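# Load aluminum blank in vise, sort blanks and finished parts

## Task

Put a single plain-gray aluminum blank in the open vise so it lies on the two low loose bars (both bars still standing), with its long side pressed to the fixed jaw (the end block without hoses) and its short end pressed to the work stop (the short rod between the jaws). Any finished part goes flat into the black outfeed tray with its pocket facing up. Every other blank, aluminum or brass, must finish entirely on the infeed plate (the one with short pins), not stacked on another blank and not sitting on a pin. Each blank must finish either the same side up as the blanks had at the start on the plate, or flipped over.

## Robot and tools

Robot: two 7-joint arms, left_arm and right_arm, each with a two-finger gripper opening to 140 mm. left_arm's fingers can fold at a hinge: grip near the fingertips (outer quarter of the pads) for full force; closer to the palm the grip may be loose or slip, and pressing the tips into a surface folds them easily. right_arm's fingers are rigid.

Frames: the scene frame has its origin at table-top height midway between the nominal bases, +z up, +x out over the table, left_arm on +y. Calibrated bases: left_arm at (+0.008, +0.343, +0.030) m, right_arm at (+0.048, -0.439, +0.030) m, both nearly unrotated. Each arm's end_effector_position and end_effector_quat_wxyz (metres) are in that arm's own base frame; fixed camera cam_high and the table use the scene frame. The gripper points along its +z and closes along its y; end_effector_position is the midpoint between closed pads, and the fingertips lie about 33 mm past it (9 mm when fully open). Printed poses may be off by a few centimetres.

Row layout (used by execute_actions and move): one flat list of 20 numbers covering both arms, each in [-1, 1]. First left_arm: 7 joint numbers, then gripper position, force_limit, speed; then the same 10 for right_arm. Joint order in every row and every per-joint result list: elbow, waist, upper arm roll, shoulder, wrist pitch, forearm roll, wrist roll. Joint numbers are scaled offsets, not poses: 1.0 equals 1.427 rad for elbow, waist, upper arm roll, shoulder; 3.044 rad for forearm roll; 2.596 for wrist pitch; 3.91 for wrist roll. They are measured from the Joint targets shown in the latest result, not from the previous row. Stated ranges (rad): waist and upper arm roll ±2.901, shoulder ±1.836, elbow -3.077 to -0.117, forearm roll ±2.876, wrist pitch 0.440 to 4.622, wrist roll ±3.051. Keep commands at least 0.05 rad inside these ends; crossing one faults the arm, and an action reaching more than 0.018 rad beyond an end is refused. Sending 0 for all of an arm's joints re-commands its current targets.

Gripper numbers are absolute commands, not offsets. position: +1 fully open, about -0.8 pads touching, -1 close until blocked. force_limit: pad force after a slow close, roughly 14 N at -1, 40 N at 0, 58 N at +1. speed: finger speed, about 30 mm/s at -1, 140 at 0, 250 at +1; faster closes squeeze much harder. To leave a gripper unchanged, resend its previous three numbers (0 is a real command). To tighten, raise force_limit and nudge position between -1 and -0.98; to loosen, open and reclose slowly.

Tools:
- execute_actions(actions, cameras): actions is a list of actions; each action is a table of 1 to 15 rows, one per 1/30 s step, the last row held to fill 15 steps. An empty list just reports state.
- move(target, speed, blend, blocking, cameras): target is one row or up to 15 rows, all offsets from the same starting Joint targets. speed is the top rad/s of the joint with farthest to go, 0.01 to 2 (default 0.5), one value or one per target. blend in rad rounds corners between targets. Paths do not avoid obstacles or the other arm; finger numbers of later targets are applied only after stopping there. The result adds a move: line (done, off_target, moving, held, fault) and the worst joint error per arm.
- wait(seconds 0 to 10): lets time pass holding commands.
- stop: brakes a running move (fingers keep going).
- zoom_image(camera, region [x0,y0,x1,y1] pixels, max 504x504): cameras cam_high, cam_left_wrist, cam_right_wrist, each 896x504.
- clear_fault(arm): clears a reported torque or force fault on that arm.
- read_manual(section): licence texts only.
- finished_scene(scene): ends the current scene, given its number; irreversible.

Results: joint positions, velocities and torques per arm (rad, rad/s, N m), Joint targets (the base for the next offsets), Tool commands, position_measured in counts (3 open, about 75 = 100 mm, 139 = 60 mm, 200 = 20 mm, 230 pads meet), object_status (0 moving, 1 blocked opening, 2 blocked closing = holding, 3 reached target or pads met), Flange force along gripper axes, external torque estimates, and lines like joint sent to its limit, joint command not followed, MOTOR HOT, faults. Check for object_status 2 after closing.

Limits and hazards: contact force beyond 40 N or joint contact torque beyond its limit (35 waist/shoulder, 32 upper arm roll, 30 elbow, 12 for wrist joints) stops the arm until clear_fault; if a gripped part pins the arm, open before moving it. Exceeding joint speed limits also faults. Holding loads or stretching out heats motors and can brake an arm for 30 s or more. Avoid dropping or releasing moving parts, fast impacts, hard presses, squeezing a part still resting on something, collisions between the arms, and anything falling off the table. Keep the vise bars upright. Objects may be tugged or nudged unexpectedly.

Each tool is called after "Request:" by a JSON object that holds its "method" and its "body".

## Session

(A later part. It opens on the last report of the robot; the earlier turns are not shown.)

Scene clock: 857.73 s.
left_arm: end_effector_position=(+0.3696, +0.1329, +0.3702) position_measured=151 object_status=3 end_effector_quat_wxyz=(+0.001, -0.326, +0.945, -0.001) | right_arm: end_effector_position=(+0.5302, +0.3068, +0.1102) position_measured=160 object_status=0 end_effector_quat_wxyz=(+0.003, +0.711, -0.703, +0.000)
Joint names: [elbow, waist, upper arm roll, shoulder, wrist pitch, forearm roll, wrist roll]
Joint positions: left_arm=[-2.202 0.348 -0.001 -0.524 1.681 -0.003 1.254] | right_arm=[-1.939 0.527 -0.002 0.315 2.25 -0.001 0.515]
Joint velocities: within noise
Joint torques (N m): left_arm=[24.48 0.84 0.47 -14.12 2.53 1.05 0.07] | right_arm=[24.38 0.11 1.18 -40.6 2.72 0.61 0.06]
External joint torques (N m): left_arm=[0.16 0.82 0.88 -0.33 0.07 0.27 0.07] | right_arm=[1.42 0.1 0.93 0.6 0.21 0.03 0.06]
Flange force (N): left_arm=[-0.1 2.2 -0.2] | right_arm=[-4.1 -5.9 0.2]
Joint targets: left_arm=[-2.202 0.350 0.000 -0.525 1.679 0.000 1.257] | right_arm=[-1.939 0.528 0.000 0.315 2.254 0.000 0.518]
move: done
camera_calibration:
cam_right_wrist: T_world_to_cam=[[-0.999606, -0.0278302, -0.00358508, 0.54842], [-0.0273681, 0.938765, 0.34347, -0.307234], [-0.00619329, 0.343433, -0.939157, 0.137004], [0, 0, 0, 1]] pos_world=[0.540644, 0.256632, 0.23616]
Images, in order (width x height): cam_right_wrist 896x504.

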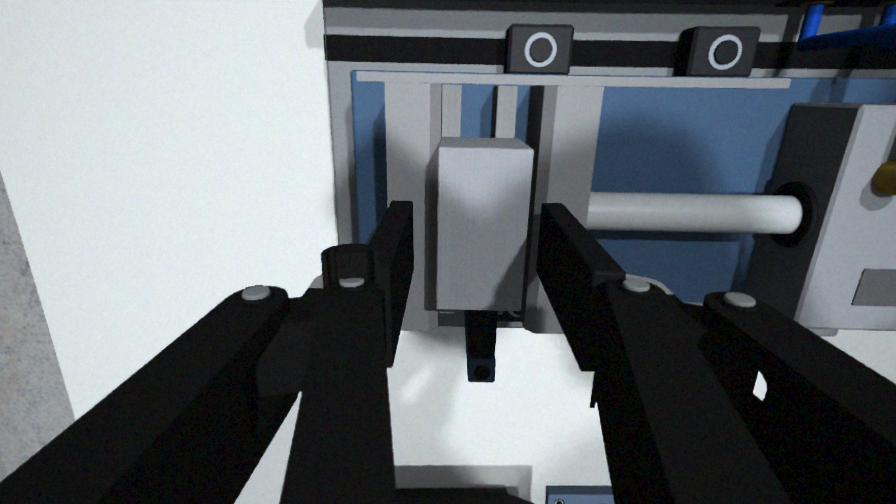

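Request:
{"method": "move", "body": {"target": [[0,0,0,0,0,0,0,-0.18,-0.05,-1,0.000355,0.000617,0,-0.006498,-0.00377,0,0.000225,-0.25,-0.05,-1],[0,0,0,0,0,0,0,-0.18,-0.05,-1,0.012599,0.000617,0,-0.024884,-0.020607,0,0.000225,-0.25,-0.05,-1]], "speed": [0.02, 0.04], "cameras": ["cam_right_wrist"]}}

Request:
{"method": "zoom_image", "body": {"camera": "cam_right_wrist", "region": [370, 80, 570, 230]}}

Request:
{"method": "zoom_image", "body": {"camera": "cam_right_wrist", "region": [390, 220, 590, 370]}}

Scene clock: 875.13 s.
left_arm: end_effector_position=(+0.3695, +0.1329, +0.3702) position_measured=151 object_status=3 end_effector_quat_wxyz=(+0.001, -0.326, +0.945, -0.001) | right_arm: end_effector_position=(+0.5313, +0.3080, +0.1350) position_measured=160 object_status=3 end_effector_quat_wxyz=(-0.001, +0.711, -0.703, +0.001)
Joint names: [elbow, waist, upper arm roll, shoulder, wrist pitch, forearm roll, wrist roll]
Joint positions: left_arm=[-2.202 0.348 -0.001 -0.524 1.681 -0.003 1.254] | right_arm=[-1.923 0.528 -0.002 0.281 2.206 -0.001 0.516]
Joint velocities: left_arm=[within noise] | right_arm=[0 -0.001 0.001 -0.001 -0.004 -0.003 0.001]
Joint torques (N m): left_arm=[24.48 0.84 0.49 -14.14 2.52 1.05 0.11] | right_arm=[25.14 0.19 1.1 -40.33 2.24 0.62 0.11]
External joint torques (N m): left_arm=[0.11 0.88 0.98 -0.27 0.06 0.28 0.11] | right_arm=[1.7 0.18 0.87 0.34 -0.3 0.02 0.11]
Flange force (N): left_arm=[-0.2 2.4 -0.1] | right_arm=[-4.9 -6.8 -1.8]
Joint targets: left_arm=[-2.202 0.350 0.000 -0.525 1.679 0.000 1.257] | right_arm=[-1.921 0.529 0.000 0.280 2.201 0.000 0.519]
move: done
camera_calibration:
cam_right_wrist: T_world_to_cam=[[-0.999561, -0.0277749, -0.0103348, 0.550518], [-0.0296353, 0.937417, 0.346945, -0.315759], [0.0000516856, 0.347099, -0.937828, 0.155233], [0, 0, 0, 1]] pos_world=[0.54091, 0.257407, 0.260822]
Images, in order (width x height): cam_right_wrist 896x504.

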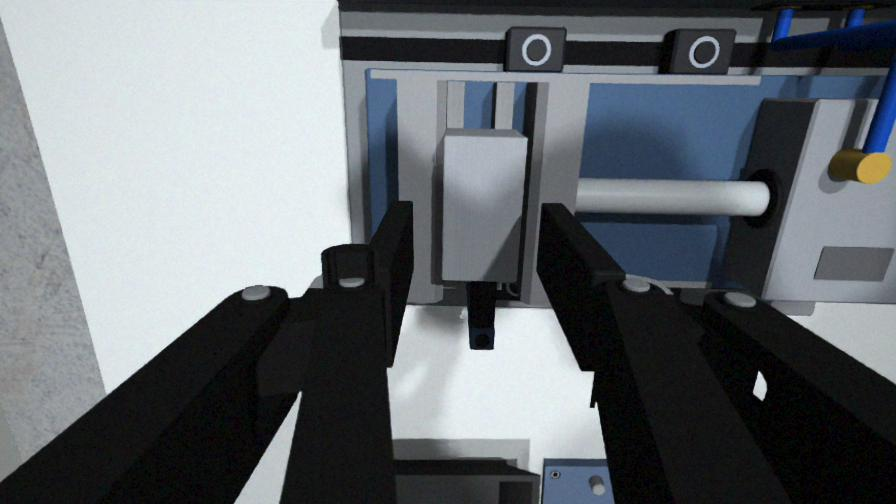

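Scaled by 2.520 from the camera's 896x504 image, which has a finer 1280x720 frame.

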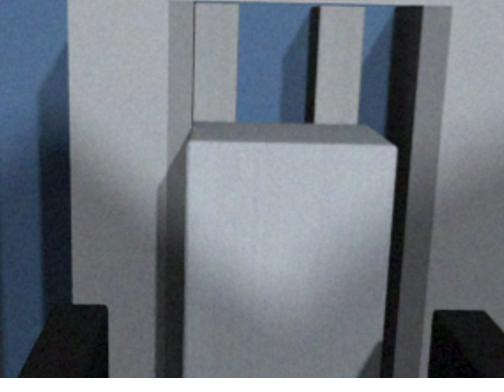

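Scaled by 2.520 from the camera's 896x504 image, which has a finer 1280x720 frame.

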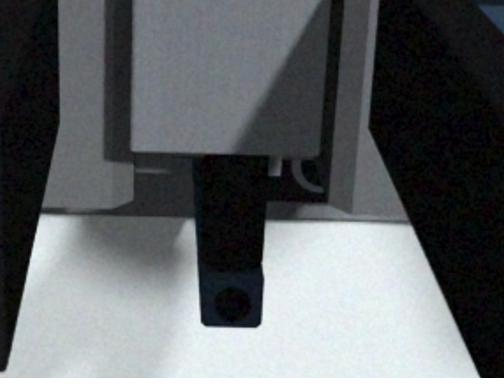

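Request:
{"method": "move", "body": {"target": [[0,0,0,0,0,0,0,-0.18,-0.05,-1,0.030403,0,0,-0.030991,-0.033748,0,0,-0.25,-0.05,-1],[0,0,0,0,0,0,0,-0.18,-0.05,-1,0.131308,0.068139,0,0.044912,-0.047491,0,0.024357,-0.25,-0.05,-1]], "blend": [0.02,0], "speed": [0.2,0.4], "cameras": ["cam_right_wrist","cam_high"]}}

Scene clock: 896.97 s.
left_arm: end_effector_position=(+0.3695, +0.1329, +0.3702) position_measured=151 object_status=3 end_effector_quat_wxyz=(+0.001, -0.326, +0.945, -0.001) | right_arm: end_effector_position=(+0.5254, +0.3810, +0.1707) position_measured=160 object_status=3 end_effector_quat_wxyz=(-0.002, +0.714, -0.700, +0.000)
Joint names: [elbow, waist, upper arm roll, shoulder, wrist pitch, forearm roll, wrist roll]
Joint positions: left_arm=[-2.202 0.348 -0.001 -0.524 1.681 -0.003 1.254] | right_arm=[-1.735 0.626 0.001 0.342 2.082 -0.001 0.609]
Joint velocities: left_arm=[within noise] | right_arm=[0.001 0 0.001 -0.001 0 0 0.006]
Joint torques (N m): left_arm=[24.52 0.82 0.48 -14.09 2.55 1.05 0.05] | right_arm=[26.03 -0.31 0.83 -42.12 2.26 0.69 0.04]
External joint torques (N m): left_arm=[0.31 0.82 0.92 -0.43 0.11 0.27 0.05] | right_arm=[1.84 -0.32 0.52 1.15 -0.26 0.03 0.04]
Flange force (N): left_arm=[-0.2 2.2 -0.5] | right_arm=[-7.0 -10.2 -1.8]
Joint targets: left_arm=[-2.202 0.350 0.000 -0.525 1.679 0.000 1.257] | right_arm=[-1.734 0.626 0.000 0.344 2.077 0.000 0.614]
move: done; blend cut to 0 rad at target 1
camera_calibration:
cam_right_wrist: T_world_to_cam=[[-0.999288, -0.0359642, -0.0113773, 0.550155], [-0.0376733, 0.936408, 0.348885, -0.3924], [-0.00189354, 0.349066, -0.937096, 0.16351], [0, 0, 0, 1]] pos_world=[0.53529, 0.330157, 0.296387]
Images, in order (width x height): cam_high 896x504, cam_right_wrist 896x504.

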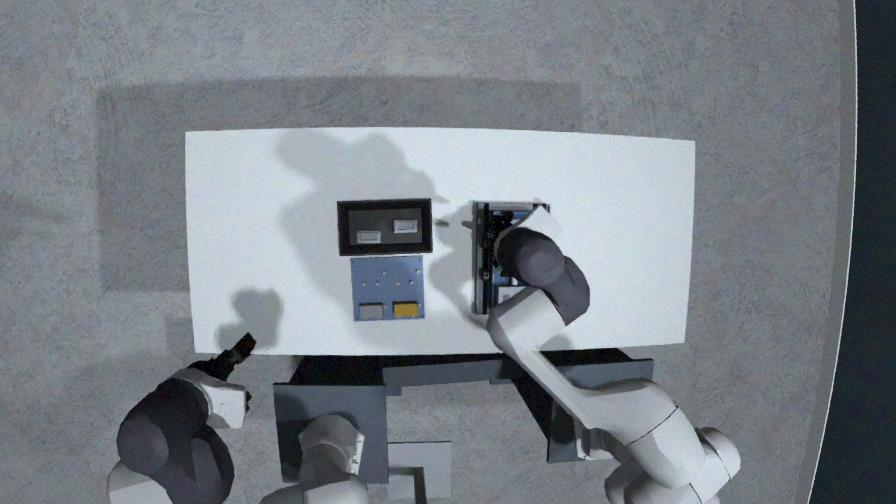

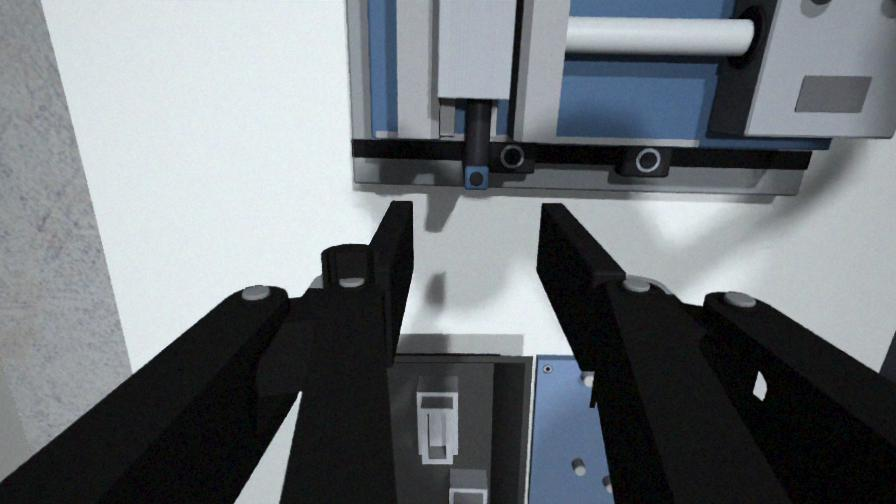

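Request:
{"method": "zoom_image", "body": {"camera": "cam_right_wrist", "region": [380, 0, 600, 200]}}

Scaled by 2.291 from the camera's 896x504 image, which has a finer 1280x720 frame.

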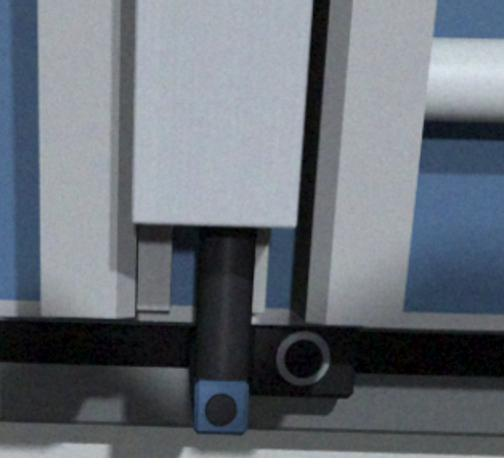

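Request:
{"method": "zoom_image", "body": {"camera": "cam_right_wrist", "region": [420, 70, 540, 160]}}

Request:
{"method": "zoom_image", "body": {"camera": "cam_right_wrist", "region": [390, 0, 560, 120]}}

Scaled by 4.200 from the camera's 896x504 image, which has a finer 1280x720 frame.

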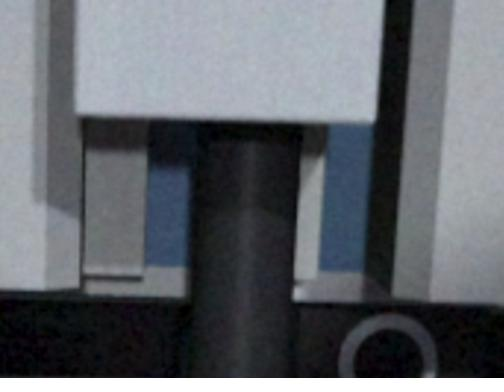

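Scaled by 2.965 from the camera's 896x504 image, which has a finer 1280x720 frame.

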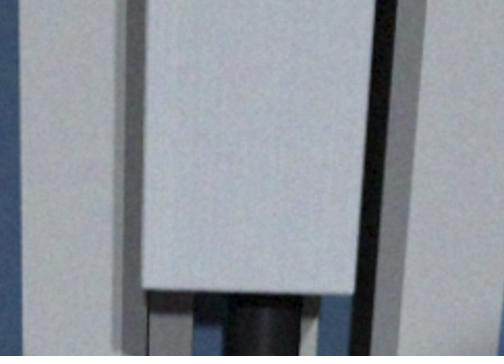

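Request:
{"method": "move", "body": {"target": [[0,0,0,0,0,0,0,-0.18,-0.05,-1,0.172543,0,0,-0.043093,-0.118533,0,0,-0.25,-0.05,-1],[0,0,0,0,0,0,0,-0.18,-0.05,-1,-0.260596,-0.614245,0,-0.485741,-0.123760,0,-0.228012,-0.25,-0.05,-1]], "blend": [0.1,0], "speed": [0.4,0.6], "cameras": ["cam_high"]}}

Request:
{"method": "zoom_image", "body": {"camera": "cam_high", "region": [465, 195, 565, 325]}}

Request:
{"method": "zoom_image", "body": {"camera": "cam_high", "region": [325, 190, 445, 330]}}

Scene clock: 929.27 s.
left_arm: end_effector_position=(+0.3695, +0.1329, +0.3702) position_measured=151 object_status=3 end_effector_quat_wxyz=(+0.001, -0.326, +0.945, -0.001) | right_arm: end_effector_position=(+0.4378, -0.1122, +0.3505) position_measured=160 object_status=3 end_effector_quat_wxyz=(-0.001, +0.715, -0.699, +0.002)
Joint names: [elbow, waist, upper arm roll, shoulder, wrist pitch, forearm roll, wrist roll]
Joint positions: left_arm=[-2.202 0.348 -0.001 -0.524 1.681 -0.003 1.254] | right_arm=[-2.104 -0.248 -0.002 -0.348 1.761 -0.001 -0.272]
Joint velocities: left_arm=[within noise] | right_arm=[0 0 0.002 0 -0.001 0 -0.006]
Joint torques (N m): left_arm=[24.51 0.81 0.51 -14.19 2.54 1.03 0.1] | right_arm=[25.93 -0.76 0.72 -20.48 2.35 0.76 -0.19]
External joint torques (N m): left_arm=[0.25 0.78 0.91 -0.45 0.09 0.26 0.1] | right_arm=[1.07 -0.66 1.11 -0.07 -0.27 0.02 -0.19]
Flange force (N): left_arm=[0.0 2.3 -0.4] | right_arm=[0.2 -2.8 -3.5]
Joint targets: left_arm=[-2.202 0.350 0.000 -0.525 1.679 0.000 1.257] | right_arm=[-2.105 -0.250 0.000 -0.349 1.756 0.000 -0.277]
move: done; blend cut to 0 rad at target 1
Images, in order (width x height): cam_high 896x504.

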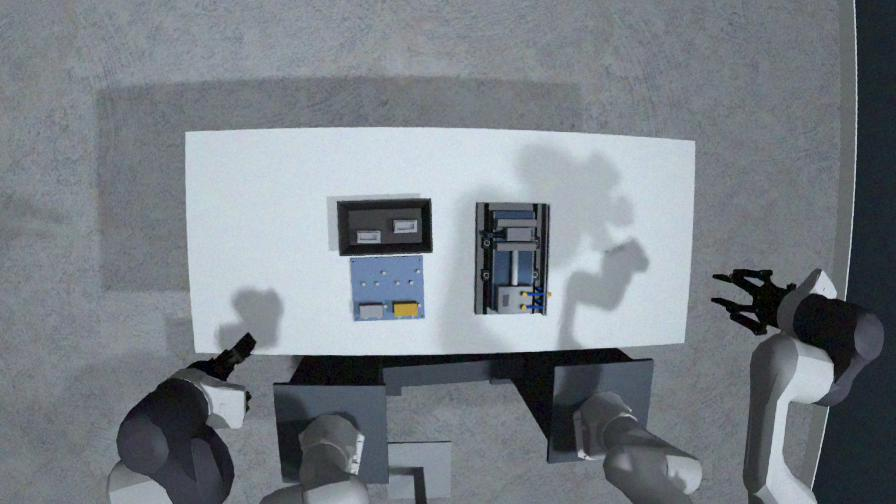

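Scaled by 3.877 from the camera's 896x504 image, which has a finer 1280x720 frame.

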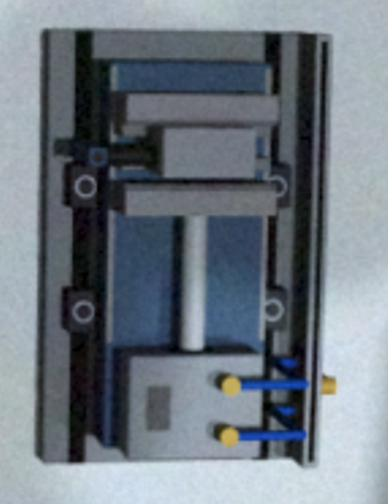

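Scaled by 3.600 from the camera's 896x504 image, which has a finer 1280x720 frame.

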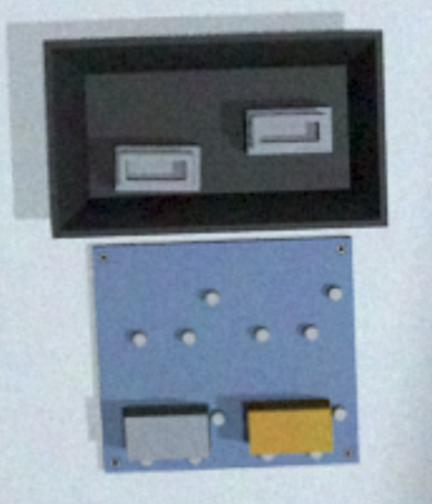

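Request:
{"method": "finished_scene", "body": {"scene": 2}}

The scene is finished: the task was done.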